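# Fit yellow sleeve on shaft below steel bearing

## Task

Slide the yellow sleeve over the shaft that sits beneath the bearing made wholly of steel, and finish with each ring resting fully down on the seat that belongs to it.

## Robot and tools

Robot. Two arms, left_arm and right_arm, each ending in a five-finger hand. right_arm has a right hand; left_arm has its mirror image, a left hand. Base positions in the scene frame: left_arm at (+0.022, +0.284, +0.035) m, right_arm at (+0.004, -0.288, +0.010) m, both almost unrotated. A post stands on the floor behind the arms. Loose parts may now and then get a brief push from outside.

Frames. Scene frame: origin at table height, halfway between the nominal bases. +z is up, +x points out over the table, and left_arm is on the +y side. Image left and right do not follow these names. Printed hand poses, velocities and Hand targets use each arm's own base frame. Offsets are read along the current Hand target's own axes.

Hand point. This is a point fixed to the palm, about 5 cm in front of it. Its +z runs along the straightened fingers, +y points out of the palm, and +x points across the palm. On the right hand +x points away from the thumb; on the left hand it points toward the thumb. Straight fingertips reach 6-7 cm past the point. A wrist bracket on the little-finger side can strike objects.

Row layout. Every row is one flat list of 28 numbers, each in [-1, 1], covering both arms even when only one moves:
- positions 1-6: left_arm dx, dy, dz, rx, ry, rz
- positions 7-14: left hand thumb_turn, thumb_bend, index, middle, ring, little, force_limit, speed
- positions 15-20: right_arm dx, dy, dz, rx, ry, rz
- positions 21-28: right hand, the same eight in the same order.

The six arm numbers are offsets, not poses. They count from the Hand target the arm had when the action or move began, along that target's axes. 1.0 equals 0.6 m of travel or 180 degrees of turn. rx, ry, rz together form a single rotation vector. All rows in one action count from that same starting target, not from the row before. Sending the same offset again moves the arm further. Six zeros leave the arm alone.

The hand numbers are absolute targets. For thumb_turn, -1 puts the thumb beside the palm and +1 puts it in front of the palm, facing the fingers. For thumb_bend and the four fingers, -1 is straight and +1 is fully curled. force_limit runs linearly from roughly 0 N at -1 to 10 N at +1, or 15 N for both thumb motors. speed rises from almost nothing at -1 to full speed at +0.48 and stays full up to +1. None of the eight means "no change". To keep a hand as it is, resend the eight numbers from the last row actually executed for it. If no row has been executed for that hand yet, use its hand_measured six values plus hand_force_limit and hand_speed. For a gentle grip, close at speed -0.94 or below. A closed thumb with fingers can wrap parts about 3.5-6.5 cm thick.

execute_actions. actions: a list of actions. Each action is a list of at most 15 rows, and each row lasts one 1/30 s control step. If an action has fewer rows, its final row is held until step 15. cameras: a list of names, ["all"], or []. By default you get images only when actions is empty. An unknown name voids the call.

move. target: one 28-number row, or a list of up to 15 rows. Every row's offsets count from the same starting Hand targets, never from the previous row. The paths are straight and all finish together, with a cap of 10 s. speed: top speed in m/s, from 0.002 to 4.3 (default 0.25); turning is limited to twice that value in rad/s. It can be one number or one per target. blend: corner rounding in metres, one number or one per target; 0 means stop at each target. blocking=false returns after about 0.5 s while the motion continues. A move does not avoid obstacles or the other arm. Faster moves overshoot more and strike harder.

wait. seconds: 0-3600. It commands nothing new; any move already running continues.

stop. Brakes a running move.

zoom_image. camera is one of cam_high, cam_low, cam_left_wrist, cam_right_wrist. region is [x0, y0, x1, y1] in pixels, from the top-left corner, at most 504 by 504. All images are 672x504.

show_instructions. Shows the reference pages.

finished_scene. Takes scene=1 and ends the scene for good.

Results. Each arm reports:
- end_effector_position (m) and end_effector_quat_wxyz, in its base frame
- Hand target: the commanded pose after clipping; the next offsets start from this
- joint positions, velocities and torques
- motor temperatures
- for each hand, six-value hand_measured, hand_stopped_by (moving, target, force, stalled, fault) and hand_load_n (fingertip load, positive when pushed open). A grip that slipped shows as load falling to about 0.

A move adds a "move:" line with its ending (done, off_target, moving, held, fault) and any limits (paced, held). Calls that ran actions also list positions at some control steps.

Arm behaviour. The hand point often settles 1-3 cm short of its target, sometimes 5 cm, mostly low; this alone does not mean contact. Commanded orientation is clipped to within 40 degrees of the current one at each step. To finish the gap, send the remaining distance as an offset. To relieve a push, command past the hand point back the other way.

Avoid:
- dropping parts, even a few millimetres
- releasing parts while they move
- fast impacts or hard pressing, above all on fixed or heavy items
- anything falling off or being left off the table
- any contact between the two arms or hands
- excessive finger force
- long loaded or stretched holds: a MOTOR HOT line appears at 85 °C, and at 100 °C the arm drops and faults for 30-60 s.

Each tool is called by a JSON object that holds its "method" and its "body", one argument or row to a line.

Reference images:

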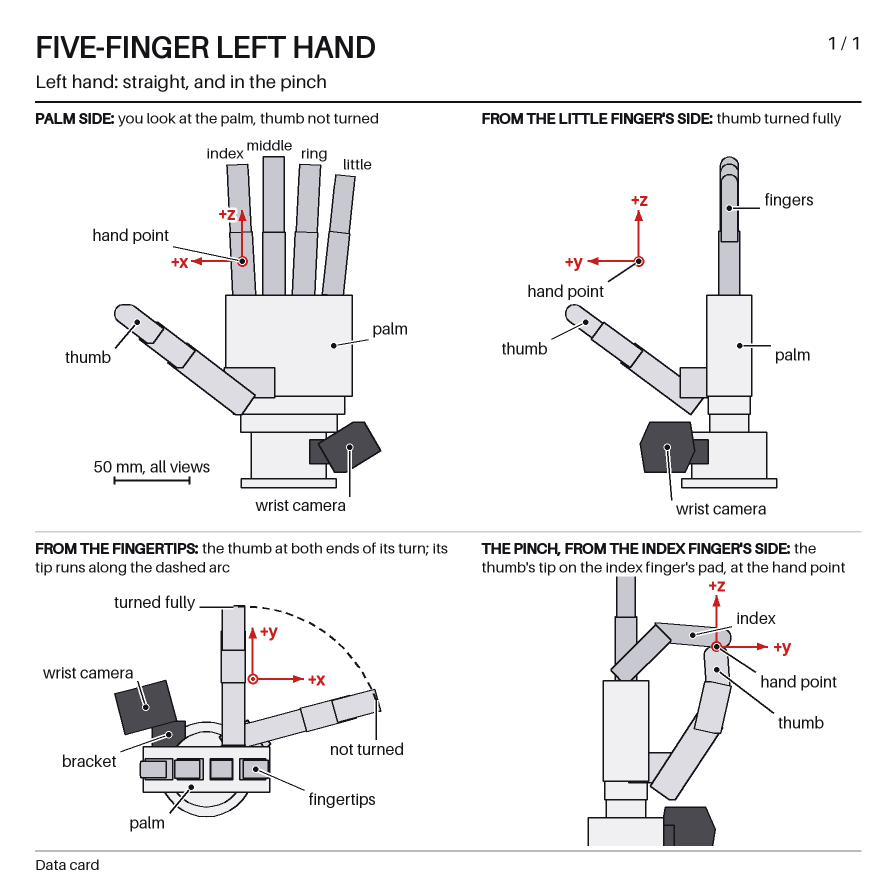

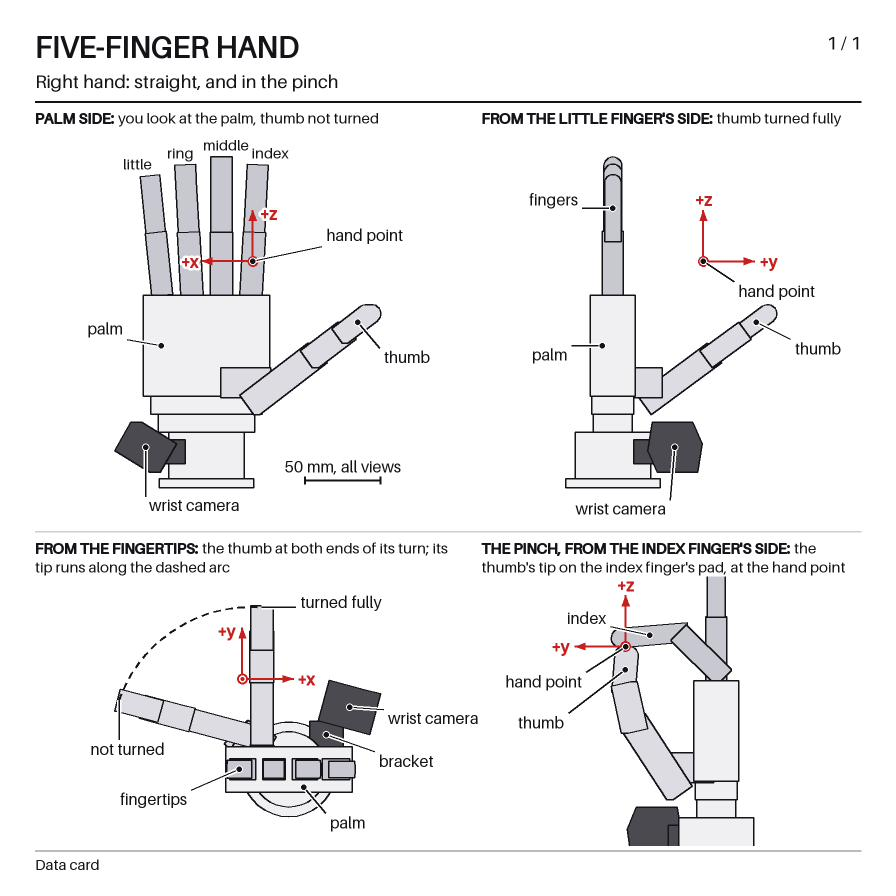

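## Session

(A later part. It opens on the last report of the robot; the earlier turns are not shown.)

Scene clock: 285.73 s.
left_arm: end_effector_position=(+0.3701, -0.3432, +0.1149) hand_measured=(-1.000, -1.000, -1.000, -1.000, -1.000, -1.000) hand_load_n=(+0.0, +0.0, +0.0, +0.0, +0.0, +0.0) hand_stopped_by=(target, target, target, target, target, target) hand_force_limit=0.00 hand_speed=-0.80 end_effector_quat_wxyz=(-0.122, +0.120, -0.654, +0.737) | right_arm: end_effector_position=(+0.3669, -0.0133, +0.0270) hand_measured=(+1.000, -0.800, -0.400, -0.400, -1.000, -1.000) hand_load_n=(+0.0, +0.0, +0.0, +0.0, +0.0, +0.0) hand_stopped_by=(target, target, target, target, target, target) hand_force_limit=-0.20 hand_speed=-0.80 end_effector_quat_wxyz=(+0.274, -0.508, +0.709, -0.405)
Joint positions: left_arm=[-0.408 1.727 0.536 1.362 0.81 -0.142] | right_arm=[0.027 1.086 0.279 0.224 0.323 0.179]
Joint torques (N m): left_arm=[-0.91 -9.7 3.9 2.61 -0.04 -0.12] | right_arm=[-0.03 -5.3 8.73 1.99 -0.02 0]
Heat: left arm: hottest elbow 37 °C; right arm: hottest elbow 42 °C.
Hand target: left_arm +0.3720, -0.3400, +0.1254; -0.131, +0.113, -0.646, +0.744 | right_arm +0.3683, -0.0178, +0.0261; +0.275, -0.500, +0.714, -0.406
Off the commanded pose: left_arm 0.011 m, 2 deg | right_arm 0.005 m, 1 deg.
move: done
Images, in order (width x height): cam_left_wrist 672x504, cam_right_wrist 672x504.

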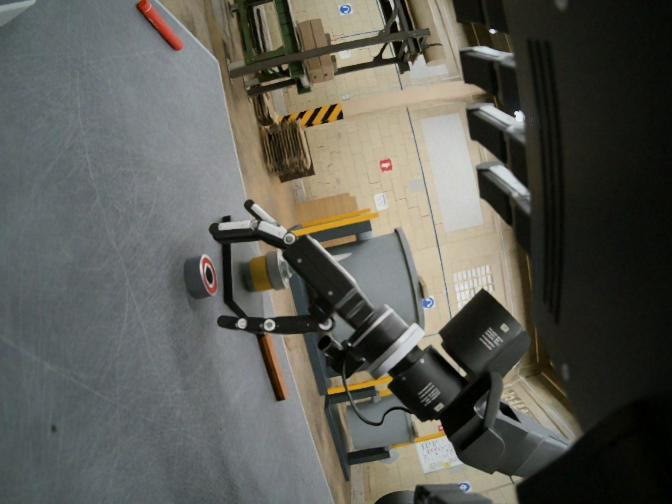

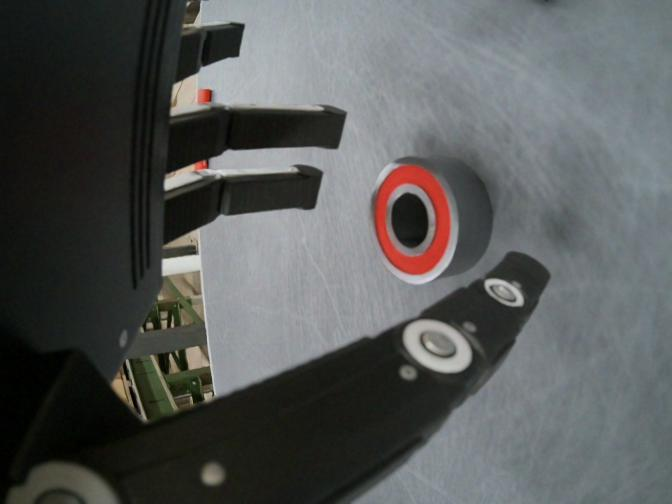

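{"method": "move", "body": {
  "target": [0,0,0,0,0,0,-1,-1,-1,-1,-1,-1,0,-0.8,0.0017,0.0083,0.0186,0,0,0,1,-0.8,-0.4,-0.4,-1,-1,-0.2,-0.8],
  "speed": 0.04,
  "cameras": ["cam_right_wrist","cam_left_wrist"]
}}

{"method": "zoom_image", "body": {
  "camera": "cam_left_wrist",
  "region": [170, 210, 300, 340]
}}

Scene clock: 287.47 s.
left_arm: end_effector_position=(+0.3701, -0.3432, +0.1149) hand_measured=(-1.000, -1.000, -1.000, -1.000, -1.000, -1.000) hand_load_n=(+0.0, +0.0, +0.0, +0.0, +0.0, +0.0) hand_stopped_by=(target, target, target, target, target, target) hand_force_limit=0.00 hand_speed=-0.80 end_effector_quat_wxyz=(-0.122, +0.120, -0.654, +0.737) | right_arm: end_effector_position=(+0.3730, -0.0165, +0.0166) hand_measured=(+1.000, -0.800, -0.400, -0.400, -1.000, -1.000) hand_load_n=(+0.0, +0.0, +0.0, +0.0, +0.0, +0.0) hand_stopped_by=(target, target, target, target, target, target) hand_force_limit=-0.20 hand_speed=-0.80 end_effector_quat_wxyz=(+0.275, -0.505, +0.712, -0.403)
Joint positions: left_arm=[-0.408 1.727 0.536 1.362 0.81 -0.142] | right_arm=[0.011 1.156 0.279 0.295 0.311 0.179]
Joint torques (N m): left_arm=[-1.08 -9.7 3.85 2.61 -0.04 -0.11] | right_arm=[-0.15 -5.83 8.36 1.92 -0.05 -0.07]
Heat: left arm: hottest elbow 37 °C; right arm: hottest elbow 42 °C.
Hand target: left_arm +0.3720, -0.3400, +0.1254; -0.131, +0.113, -0.646, +0.744 | right_arm +0.3744, -0.0214, +0.0161; +0.275, -0.500, +0.714, -0.406
Off the commanded pose: left_arm 0.011 m, 2 deg | right_arm 0.005 m, 1 deg.
move: done
Images, in order (width x height): cam_left_wrist 672x504, cam_right_wrist 672x504.

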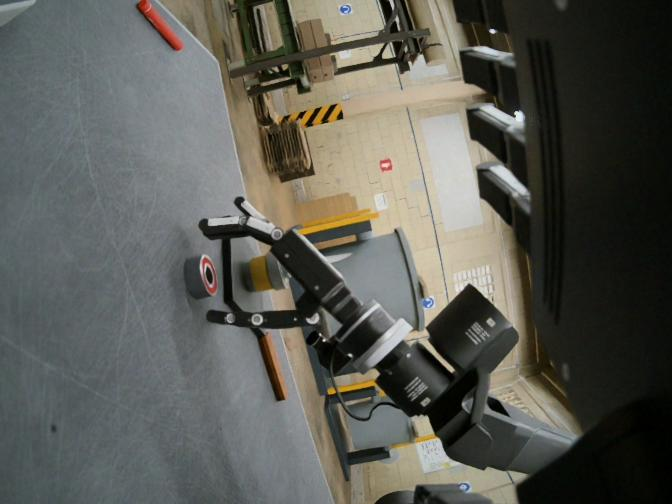

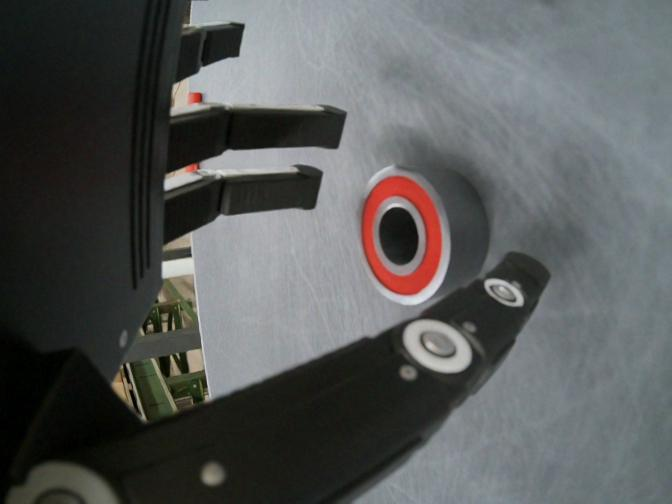

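Scaled by 3.877 from the camera's image (finer frame: 960x720).

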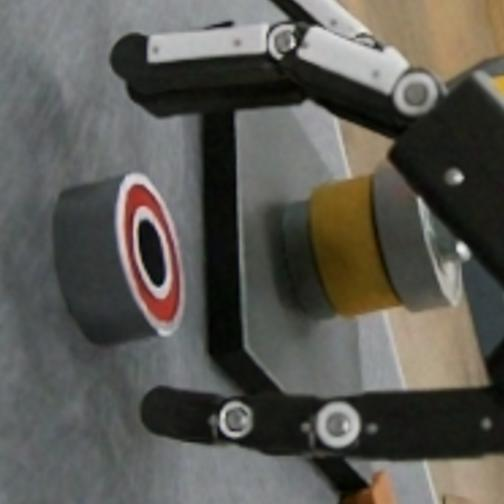

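{"method": "move", "body": {
  "target": [0,0,0,0,0,0,-1,-1,-1,-1,-1,-1,0,-0.8,0,0.005,0.0079,0,0,0,1,-0.8,-0.4,-0.4,-1,-1,-0.2,-0.8],
  "speed": 0.03,
  "cameras": ["cam_right_wrist","cam_left_wrist"]
}}

{"method": "zoom_image", "body": {
  "camera": "cam_left_wrist",
  "region": [170, 210, 300, 340]
}}

Scene clock: 288.50 s.
left_arm: end_effector_position=(+0.3701, -0.3432, +0.1149) hand_measured=(-1.000, -1.000, -1.000, -1.000, -1.000, -1.000) hand_load_n=(+0.0, +0.0, +0.0, +0.0, +0.0, +0.0) hand_stopped_by=(target, target, target, target, target, target) hand_force_limit=0.00 hand_speed=-0.80 end_effector_quat_wxyz=(-0.122, +0.120, -0.654, +0.737) | right_arm: end_effector_position=(+0.3758, -0.0171, +0.0121) hand_measured=(+1.000, -0.800, -0.400, -0.400, -1.000, -1.000) hand_load_n=(+0.0, +0.0, +0.0, +0.0, -0.5, +0.0) hand_stopped_by=(target, target, target, target, target, target) hand_force_limit=-0.20 hand_speed=-0.80 end_effector_quat_wxyz=(+0.276, -0.504, +0.712, -0.403)
Joint positions: left_arm=[-0.408 1.727 0.536 1.362 0.81 -0.142] | right_arm=[0.008 1.187 0.279 0.328 0.307 0.179]
Joint torques (N m): left_arm=[-1.14 -9.64 3.93 2.61 -0.04 -0.11] | right_arm=[-0.21 -6.01 7.88 2.09 -0.04 -0.11]
Heat: left arm: hottest elbow 37 °C; right arm: hottest elbow 42 °C.
Hand target: left_arm +0.3720, -0.3400, +0.1254; -0.131, +0.113, -0.646, +0.744 | right_arm +0.3767, -0.0222, +0.0110; +0.275, -0.500, +0.714, -0.406
Off the commanded pose: left_arm 0.011 m, 2 deg | right_arm 0.005 m, 1 deg.
move: done
Images, in order (width x height): cam_left_wrist 672x504, cam_right_wrist 672x504.

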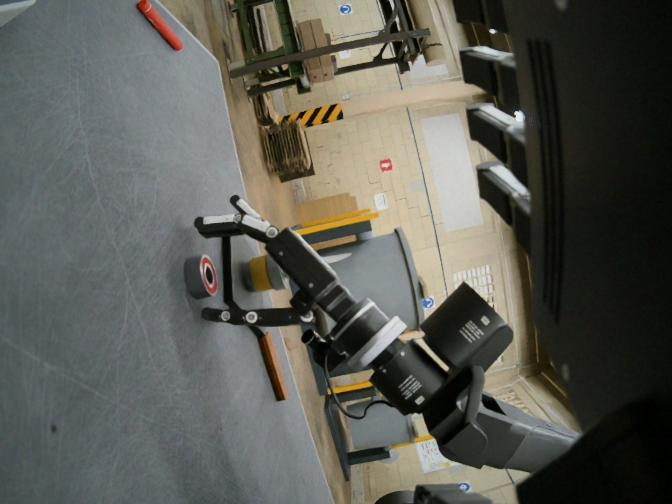

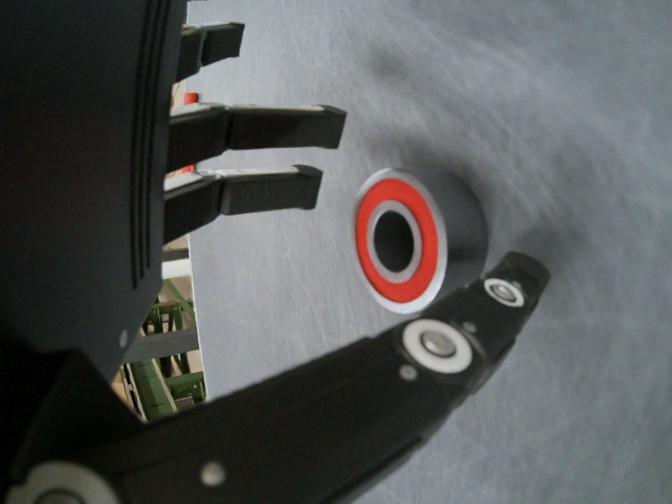

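Scaled by 3.877 from the camera's image (finer frame: 960x720).

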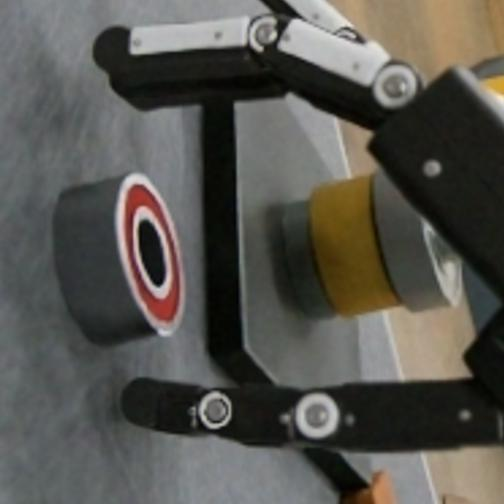

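{"method": "move", "body": {
  "target": [0,0,0,0,0,0,-1,-1,-1,-1,-1,-1,0,-0.8,0,0,0,0,0,0,1,-0.2,0.1,0.1,-1,-1,-0.6,-0.9],
  "cameras": ["cam_right_wrist","cam_left_wrist"]
}}

{"method": "zoom_image", "body": {
  "camera": "cam_left_wrist",
  "region": [170, 210, 300, 340]
}}

Scene clock: 290.57 s.
left_arm: end_effector_position=(+0.3701, -0.3432, +0.1149) hand_measured=(-1.000, -1.000, -1.000, -1.000, -1.000, -1.000) hand_load_n=(-0.5, +0.0, +0.0, +0.0, +0.0, +0.0) hand_stopped_by=(target, target, target, target, target, target) hand_force_limit=0.00 hand_speed=-0.80 end_effector_quat_wxyz=(-0.122, +0.120, -0.654, +0.737) | right_arm: end_effector_position=(+0.3758, -0.0171, +0.0121) hand_measured=(+1.000, -0.606, -0.030, -0.010, -1.000, -1.000) hand_load_n=(+0.5, +4.5, +2.5, +2.0, +0.0, +0.0) hand_stopped_by=(target, force, force, force, target, target) hand_force_limit=-0.60 hand_speed=-0.90 end_effector_quat_wxyz=(+0.276, -0.504, +0.712, -0.403)
Joint positions: left_arm=[-0.408 1.727 0.536 1.362 0.81 -0.142] | right_arm=[0.008 1.187 0.279 0.328 0.307 0.179]
Joint torques (N m): left_arm=[-0.91 -9.7 3.89 2.61 -0.04 -0.12] | right_arm=[-0.21 -6.24 8.01 2.06 0.03 -0.09]
Heat: left arm: hottest elbow 37 °C; right arm: hottest elbow 42 °C.
Hand target: left_arm +0.3720, -0.3400, +0.1254; -0.131, +0.113, -0.646, +0.744 | right_arm +0.3767, -0.0222, +0.0110; +0.275, -0.500, +0.714, -0.406
Off the commanded pose: left_arm 0.011 m, 2 deg | right_arm 0.005 m, 1 deg.
move: done
Images, in order (width x height): cam_left_wrist 672x504, cam_right_wrist 672x504.

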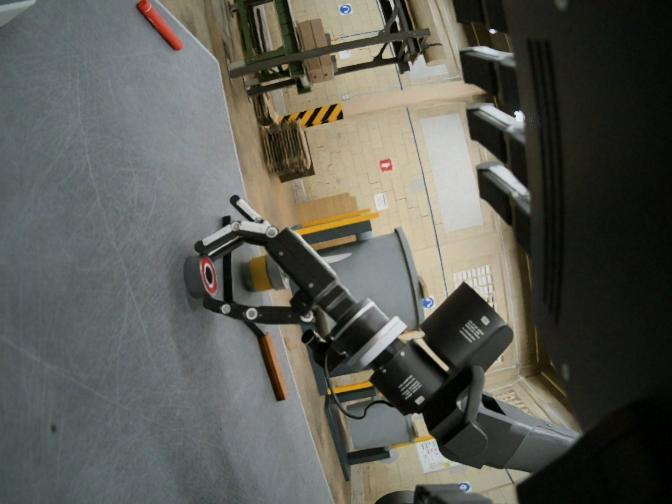

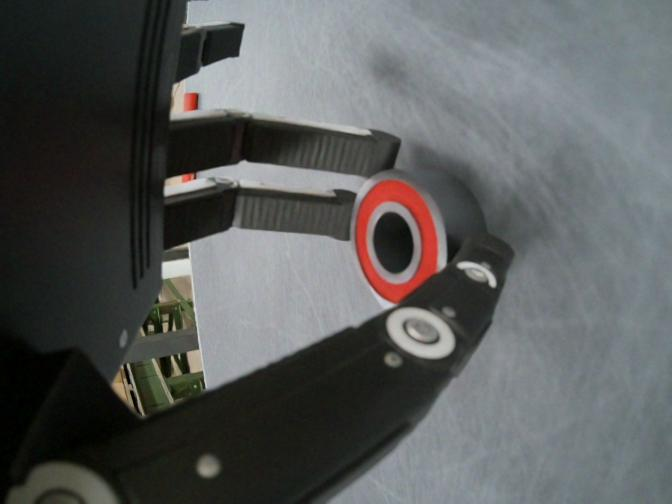

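Scaled by 3.877 from the camera's image (finer frame: 960x720).

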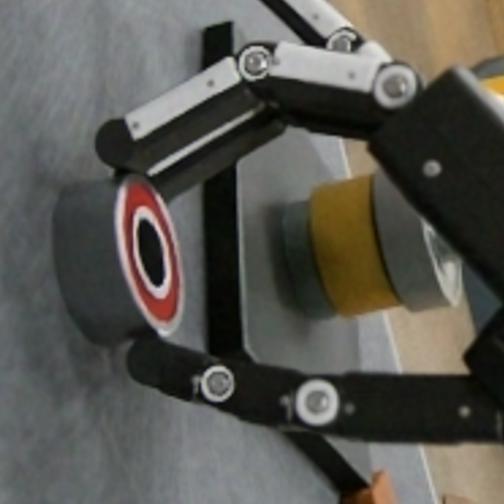

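{"method": "move", "body": {
  "target": [0,0,0,0,0,0,-1,-1,-1,-1,-1,-1,0,-0.8,0,0,0,0,0,0,1,-0.1,0.2,0.2,-1,-1,-0.3,-0.95],
  "cameras": ["cam_right_wrist","cam_left_wrist"]
}}

{"method": "zoom_image", "body": {
  "camera": "cam_left_wrist",
  "region": [170, 210, 300, 340]
}}

Scene clock: 291.53 s.
left_arm: end_effector_position=(+0.3701, -0.3432, +0.1149) hand_measured=(-1.000, -1.000, -1.000, -1.000, -1.000, -1.000) hand_load_n=(+0.0, +0.0, +0.0, +0.0, +0.0, +0.0) hand_stopped_by=(target, target, target, target, target, target) hand_force_limit=0.00 hand_speed=-0.80 end_effector_quat_wxyz=(-0.122, +0.120, -0.654, +0.737) | right_arm: end_effector_position=(+0.3758, -0.0172, +0.0121) hand_measured=(+1.000, -0.604, -0.022, +0.002, -1.000, -1.000) hand_load_n=(+1.0, +6.0, +3.5, +2.0, +0.0, +0.0) hand_stopped_by=(target, force, force, force, target, target) hand_force_limit=-0.30 hand_speed=-0.95 end_effector_quat_wxyz=(+0.276, -0.504, +0.712, -0.403)
Joint positions: left_arm=[-0.408 1.727 0.536 1.362 0.81 -0.142] | right_arm=[0.007 1.187 0.279 0.328 0.307 0.179]
Joint torques (N m): left_arm=[-0.97 -9.7 3.88 2.59 -0.04 -0.13] | right_arm=[0.15 -5.83 8.02 1.99 -0.01 -0.11]
Heat: left arm: hottest elbow 37 °C; right arm: hottest elbow 42 °C.
Hand target: left_arm +0.3720, -0.3400, +0.1254; -0.131, +0.113, -0.646, +0.744 | right_arm +0.3767, -0.0223, +0.0110; +0.275, -0.500, +0.714, -0.406
Off the commanded pose: left_arm 0.011 m, 2 deg | right_arm 0.005 m, 1 deg.
move: done
Images, in order (width x height): cam_left_wrist 672x504, cam_right_wrist 672x504.

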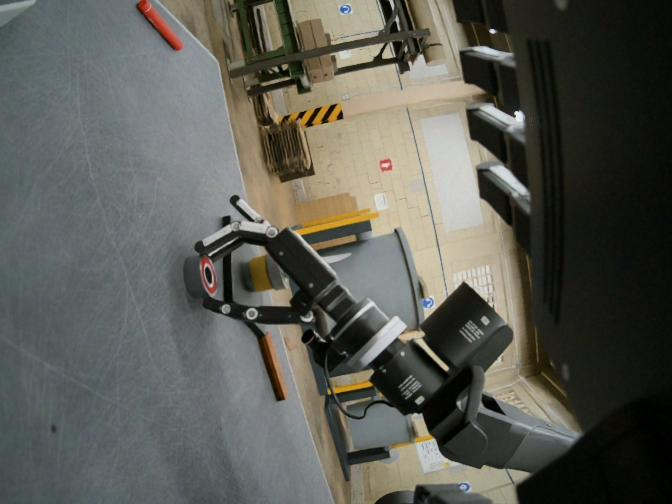

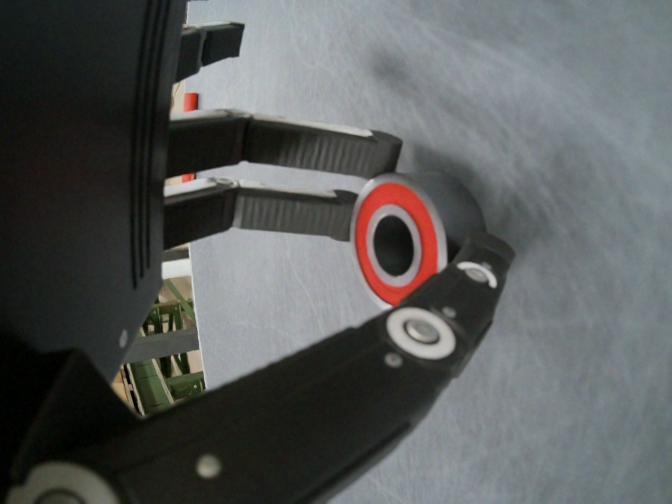

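Scaled by 3.877 from the camera's image (finer frame: 960x720).

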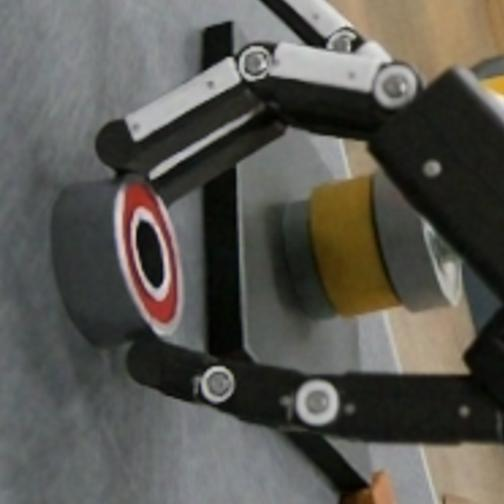

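{"method": "move", "body": {
  "target": [0,0,0,0,0,0,-1,-1,-1,-1,-1,-1,0,-0.8,0,-0.0531,-0.0086,0,0,0,1,-0.1,0.2,0.2,-1,-1,-0.3,-0.95],
  "speed": 0.03,
  "cameras": ["cam_right_wrist","cam_left_wrist"]
}}

{"method": "zoom_image", "body": {
  "camera": "cam_left_wrist",
  "region": [170, 210, 300, 340]
}}

Scene clock: 294.77 s.
left_arm: end_effector_position=(+0.3701, -0.3432, +0.1149) hand_measured=(-1.000, -1.000, -1.000, -1.000, -1.000, -1.000) hand_load_n=(+0.0, +0.0, +0.0, +0.0, +0.0, +0.0) hand_stopped_by=(target, target, target, target, target, target) hand_force_limit=0.00 hand_speed=-0.80 end_effector_quat_wxyz=(-0.122, +0.120, -0.654, +0.737) | right_arm: end_effector_position=(+0.3636, -0.0204, +0.0147) hand_measured=(+1.000, -0.604, -0.022, +0.002, -1.000, -1.000) hand_load_n=(+0.5, +5.0, +3.5, +2.0, +0.0, +0.0) hand_stopped_by=(target, force, force, force, target, target) hand_force_limit=-0.30 hand_speed=-0.95 end_effector_quat_wxyz=(+0.258, -0.513, +0.721, -0.389)
Joint positions: left_arm=[-0.408 1.727 0.536 1.362 0.81 -0.142] | right_arm=[-0.007 1.124 0.29 0.202 0.295 0.177]
Joint torques (N m): left_arm=[-0.97 -9.76 3.86 2.62 -0.04 -0.12] | right_arm=[-0.62 -7.65 13.24 1.09 -0.03 -0.13]
Heat: left arm: hottest elbow 37 °C; right arm: hottest elbow 42 °C.
Hand target: left_arm +0.3720, -0.3400, +0.1254; -0.131, +0.113, -0.646, +0.744 | right_arm +0.3882, -0.0262, +0.0410; +0.275, -0.499, +0.714, -0.406
Off the commanded pose: left_arm 0.011 m, 2 deg | right_arm 0.036 m, 3 deg.
move: off_target (right_arm)
Images, in order (width x height): cam_left_wrist 672x504, cam_right_wrist 672x504.

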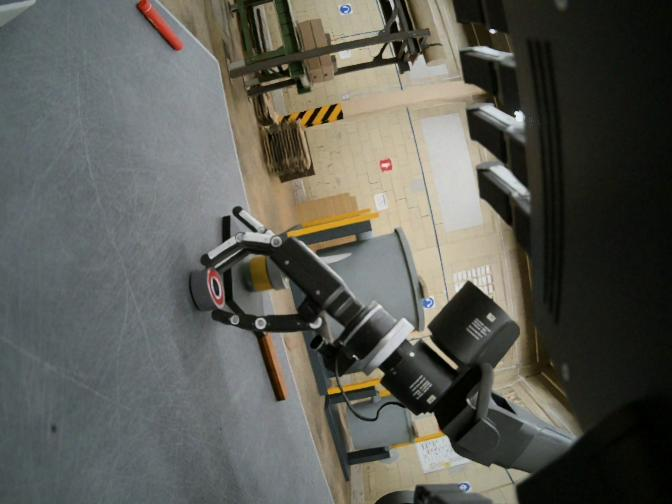

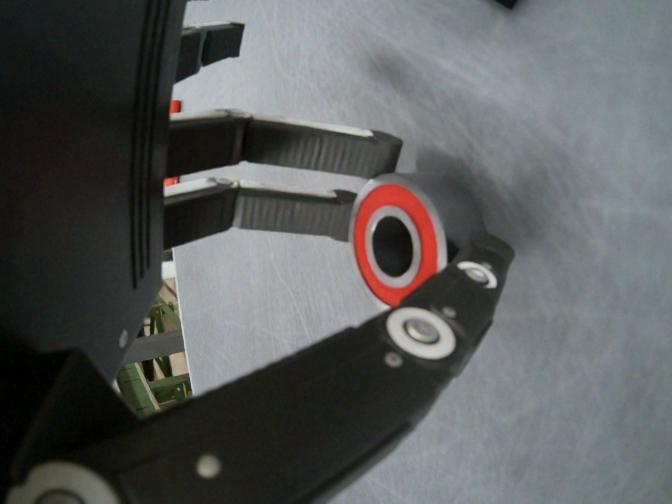

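Scaled by 3.877 from the camera's image (finer frame: 960x720).

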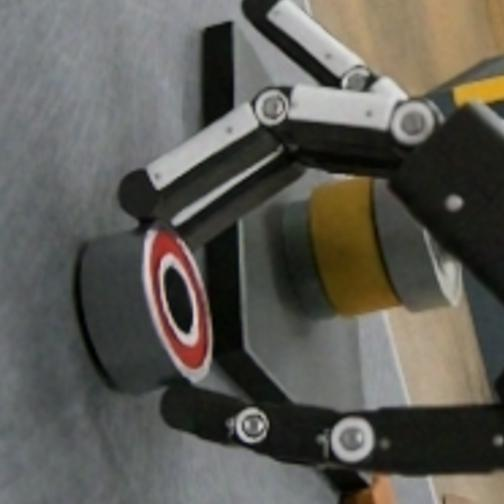

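{"method": "move", "body": {
  "target": [
    [0,0,0,0,0,0,-1,-1,-1,-1,-1,-1,0,-0.8,0,-0.0571,-0.0343,0,0,0,1,-0.1,0.2,0.2,-1,-1,-0.3,-0.95],
    [0,0,0,0,0,0,-1,-1,-1,-1,-1,-1,0,-0.8,0,-0.1357,-0.0815,0,0,0,1,-0.1,0.2,0.2,-1,-1,-0.3,-0.95]
  ],
  "speed": [0.04,0.06],
  "blend": 0.01,
  "cameras": ["cam_right_wrist","cam_left_wrist"]
}}

Scene clock: 297.47 s.
left_arm: end_effector_position=(+0.3701, -0.3432, +0.1149) hand_measured=(-1.000, -1.000, -1.000, -1.000, -1.000, -1.000) hand_load_n=(-0.5, +0.0, +0.0, +0.0, +0.0, +0.0) hand_stopped_by=(target, target, target, target, target, target) hand_force_limit=0.00 hand_speed=-0.80 end_effector_quat_wxyz=(-0.122, +0.120, -0.654, +0.737) | right_arm: end_effector_position=(+0.3687, -0.0204, +0.1010) hand_measured=(+1.000, -0.604, -0.022, +0.002, -1.000, -1.000) hand_load_n=(+0.5, +5.5, +4.0, +2.0, +0.0, +0.0) hand_stopped_by=(target, force, force, force, target, target) hand_force_limit=-0.30 hand_speed=-0.95 end_effector_quat_wxyz=(+0.255, -0.514, +0.722, -0.387)
Joint positions: left_arm=[-0.408 1.727 0.536 1.362 0.81 -0.142] | right_arm=[-0.007 0.891 0.454 -0.202 0.295 0.177]
Joint torques (N m): left_arm=[-0.79 -9.58 3.88 2.62 -0.05 -0.12] | right_arm=[-0.32 -6.07 16.32 1.16 0.09 -0.15]
Heat: left arm: hottest elbow 37 °C; right arm: hottest elbow 43 °C.
Hand target: left_arm +0.3720, -0.3400, +0.1254; -0.131, +0.113, -0.646, +0.744 | right_arm +0.3890, -0.0252, +0.1359; +0.275, -0.499, +0.714, -0.406
Off the commanded pose: left_arm 0.011 m, 2 deg | right_arm 0.041 m, 4 deg.
move: off_target (right_arm)
Images, in order (width x height): cam_left_wrist 672x504, cam_right_wrist 672x504.

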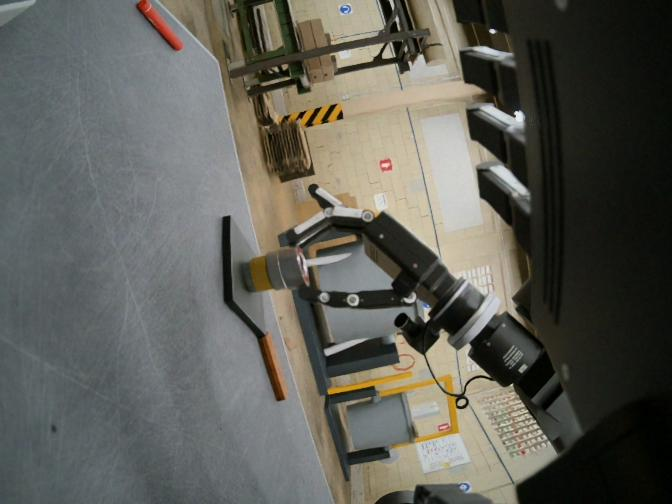

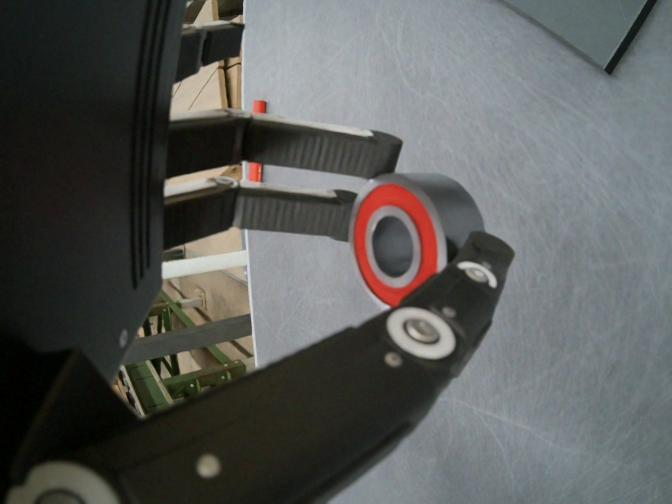

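{"method": "move", "body": {
  "target": [
    [0,0,0,0,0,0,-1,-1,-1,-1,-1,-1,0,-0.8,0,-0.0428,-0.0258,0,0,0,1,-0.1,0.2,0.2,-1,-1,-0.3,-0.95],
    [0,0,0,0,0,0,-1,-1,-1,-1,-1,-1,0,-0.8,0.255,-0.0514,-0.0115,0,0,0,1,-0.1,0.2,0.2,-1,-1,-0.3,-0.95]
  ],
  "speed": [0.05,0.1],
  "blend": 0.005,
  "cameras": ["cam_right_wrist","cam_left_wrist","cam_high"]
}}

Scene clock: 300.73 s.
left_arm: end_effector_position=(+0.3701, -0.3432, +0.1149) hand_measured=(-1.000, -1.000, -1.000, -1.000, -1.000, -1.000) hand_load_n=(-0.5, +0.0, +0.0, +0.0, +0.0, +0.0) hand_stopped_by=(target, target, target, target, target, target) hand_force_limit=0.00 hand_speed=-0.80 end_effector_quat_wxyz=(-0.122, +0.120, -0.654, +0.737) | right_arm: end_effector_position=(+0.3284, -0.1553, +0.1357) hand_measured=(+1.000, -0.604, -0.022, +0.002, -1.000, -1.000) hand_load_n=(+0.5, +5.5, +3.5, +1.5, +0.0, +0.0) hand_stopped_by=(target, force, force, force, target, target) hand_force_limit=-0.30 hand_speed=-0.95 end_effector_quat_wxyz=(+0.268, -0.504, +0.728, -0.379)
Joint positions: left_arm=[-0.408 1.727 0.536 1.362 0.81 -0.142] | right_arm=[-0.616 0.847 0.525 -0.299 -0.219 -0.144]
Joint torques (N m): left_arm=[-1.03 -9.64 3.88 2.59 -0.04 -0.11] | right_arm=[-0.32 -4.37 17.21 1.46 -0.24 -0.13]
Heat: left arm: hottest elbow 37 °C; right arm: hottest elbow 44 °C.
Hand target: left_arm +0.3720, -0.3400, +0.1254; -0.131, +0.113, -0.646, +0.744 | right_arm +0.3450, -0.1716, +0.1677; +0.275, -0.499, +0.714, -0.406
Off the commanded pose: left_arm 0.011 m, 2 deg | right_arm 0.040 m, 4 deg.
move: off_target (right_arm)
Images, in order (width x height): cam_high 672x504, cam_left_wrist 672x504, cam_right_wrist 672x504.

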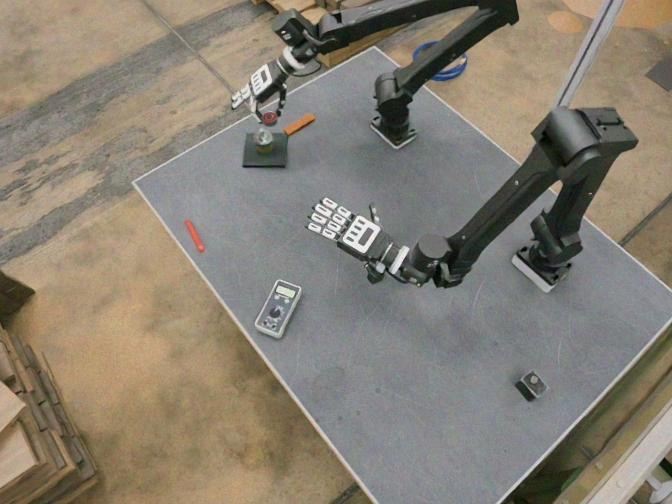

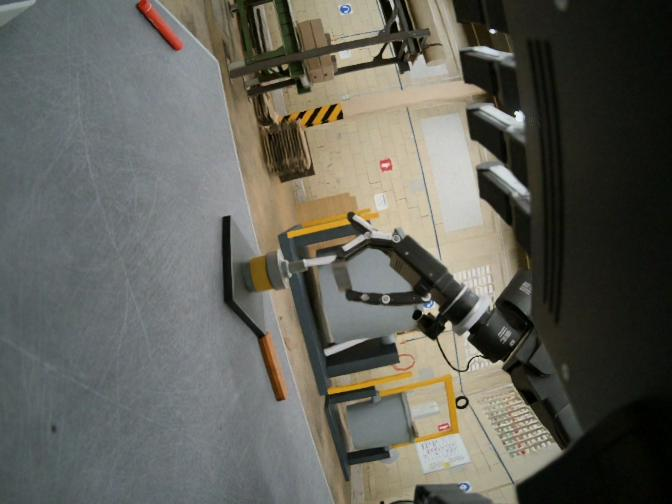

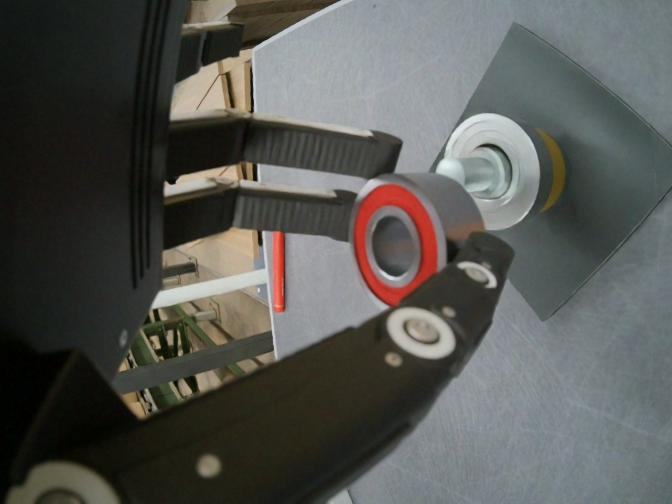

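{"method": "move", "body": {
  "target": [0,0,0,0,0,0,-1,-1,-1,-1,-1,-1,0,-0.8,0.005,0.0086,0.0246,0,0,0,1,-0.1,0.2,0.2,-1,-1,-0.3,-0.95],
  "speed": 0.05,
  "cameras": ["cam_right_wrist","cam_left_wrist","cam_high"]
}}

{"method": "zoom_image", "body": {
  "camera": "cam_left_wrist",
  "region": [240, 190, 390, 320]
}}

Scene clock: 302.00 s.
left_arm: end_effector_position=(+0.3701, -0.3432, +0.1149) hand_measured=(-1.000, -1.000, -1.000, -1.000, -1.000, -1.000) hand_load_n=(-0.5, +0.0, +0.0, +0.0, +0.0, +0.0) hand_stopped_by=(target, target, target, target, target, target) hand_force_limit=0.00 hand_speed=-0.80 end_effector_quat_wxyz=(-0.122, +0.120, -0.654, +0.737) | right_arm: end_effector_position=(+0.3353, -0.1602, +0.1258) hand_measured=(+1.000, -0.604, -0.022, +0.002, -1.000, -1.000) hand_load_n=(+0.0, +6.0, +4.0, +2.0, +0.0, -0.5) hand_stopped_by=(target, force, force, force, target, target) hand_force_limit=-0.30 hand_speed=-0.95 end_effector_quat_wxyz=(+0.268, -0.506, +0.729, -0.376)
Joint positions: left_arm=[-0.408 1.727 0.536 1.362 0.81 -0.142] | right_arm=[-0.617 0.898 0.525 -0.257 -0.221 -0.146]
Joint torques (N m): left_arm=[-0.97 -9.76 3.86 2.59 -0.05 -0.12] | right_arm=[-0.26 -5.01 16.38 2.09 -0.24 -0.17]
Heat: left arm: hottest elbow 37 °C; right arm: hottest elbow 44 °C.
Hand target: left_arm +0.3720, -0.3400, +0.1254; -0.131, +0.113, -0.646, +0.744 | right_arm +0.3533, -0.1780, +0.1558; +0.275, -0.500, +0.714, -0.406
Off the commanded pose: left_arm 0.011 m, 2 deg | right_arm 0.039 m, 4 deg.
move: off_target (right_arm)
Images, in order (width x height): cam_high 672x504, cam_left_wrist 672x504, cam_right_wrist 672x504.

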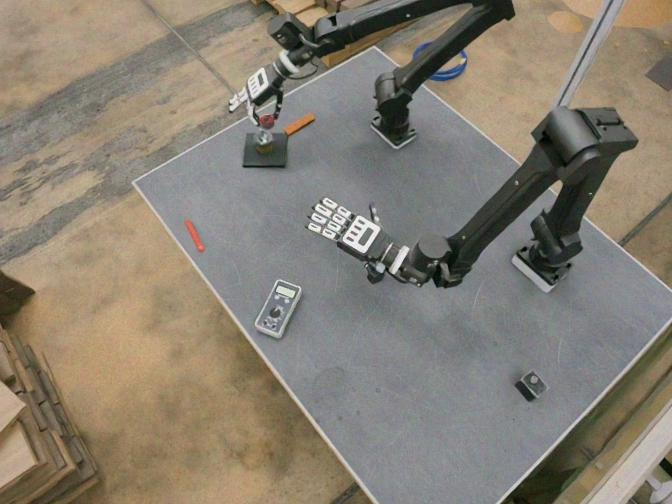

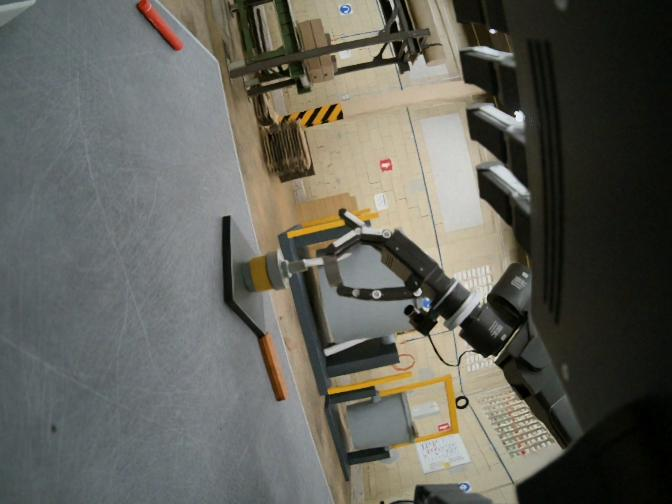

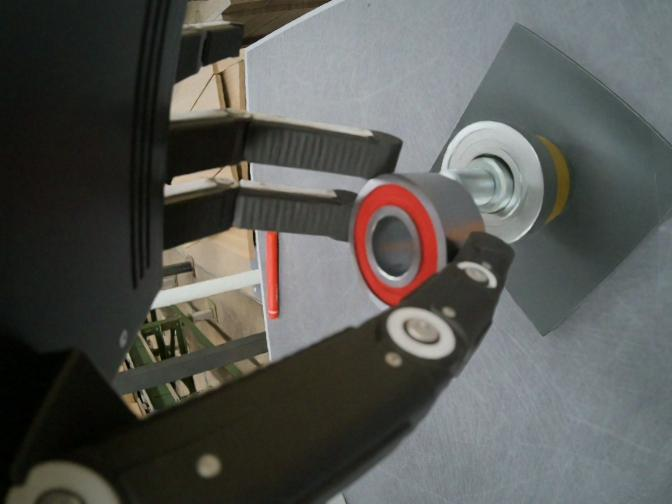

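Scaled by 3.360 from the camera's image (finer frame: 960x720).

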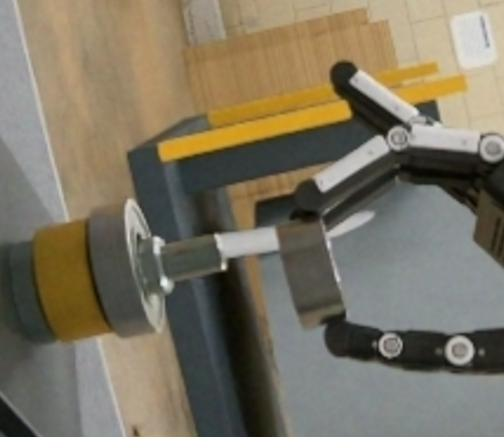

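{"method": "move", "body": {
  "target": [0,0,0,0,0,0,-1,-1,-1,-1,-1,-1,0,-0.8,0,0.0425,0.0197,0,0,0,1,-0.1,0.2,0.2,-1,-1,-0.3,-0.95],
  "speed": 0.05,
  "cameras": ["cam_right_wrist","cam_left_wrist","cam_high"]
}}

{"method": "zoom_image", "body": {
  "camera": "cam_left_wrist",
  "region": [240, 190, 390, 320]
}}

Scene clock: 303.43 s.
left_arm: end_effector_position=(+0.3701, -0.3432, +0.1149) hand_measured=(-1.000, -1.000, -1.000, -1.000, -1.000, -1.000) hand_load_n=(+0.0, +0.0, +0.0, +0.0, +0.0, +0.0) hand_stopped_by=(target, target, target, target, target, target) hand_force_limit=0.00 hand_speed=-0.80 end_effector_quat_wxyz=(-0.122, +0.120, -0.654, +0.737) | right_arm: end_effector_position=(+0.3489, -0.1698, +0.1260) hand_measured=(+1.000, -0.604, -0.022, +0.002, -1.000, -1.000) hand_load_n=(+0.0, +5.0, +3.5, +1.5, +0.0, +0.0) hand_stopped_by=(target, force, force, force, target, target) hand_force_limit=-0.30 hand_speed=-0.95 end_effector_quat_wxyz=(+0.276, -0.502, +0.717, -0.397)
Joint positions: left_arm=[-0.408 1.727 0.536 1.362 0.81 -0.142] | right_arm=[-0.618 0.935 0.518 -0.16 -0.224 -0.147]
Joint torques (N m): left_arm=[-1.03 -9.82 3.85 2.63 -0.04 -0.12] | right_arm=[-0.5 -5.25 11.21 2.14 -0.24 -0.14]
Heat: left arm: hottest elbow 37 °C; right arm: hottest elbow 44 °C.
Hand target: left_arm +0.3720, -0.3400, +0.1254; -0.131, +0.113, -0.646, +0.744 | right_arm +0.3503, -0.1773, +0.1280; +0.275, -0.499, +0.714, -0.406
Off the commanded pose: left_arm 0.011 m, 2 deg | right_arm 0.008 m, 1 deg.
move: done
Images, in order (width x height): cam_high 672x504, cam_left_wrist 672x504, cam_right_wrist 672x504.

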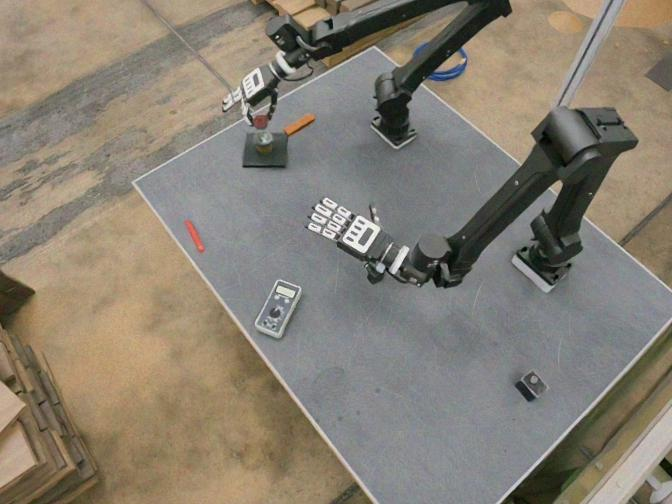

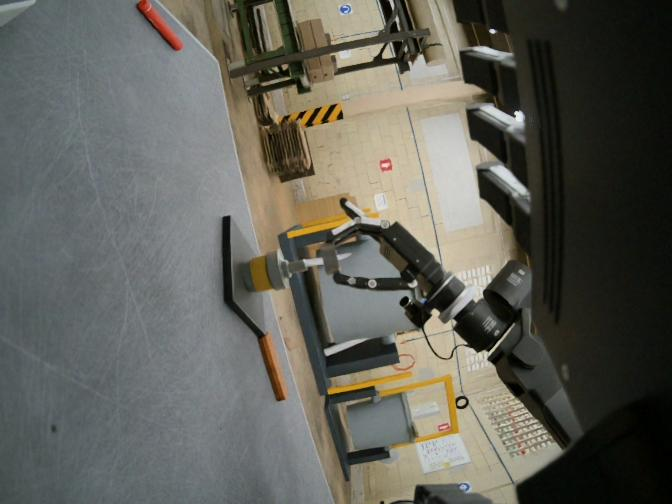

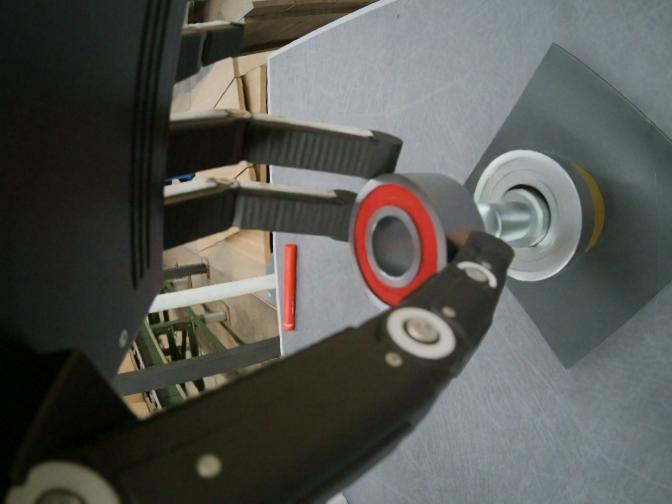

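Scaled by 3.360 from the camera's image (finer frame: 960x720).

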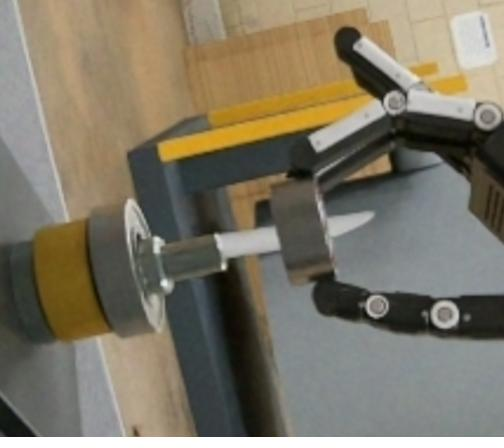

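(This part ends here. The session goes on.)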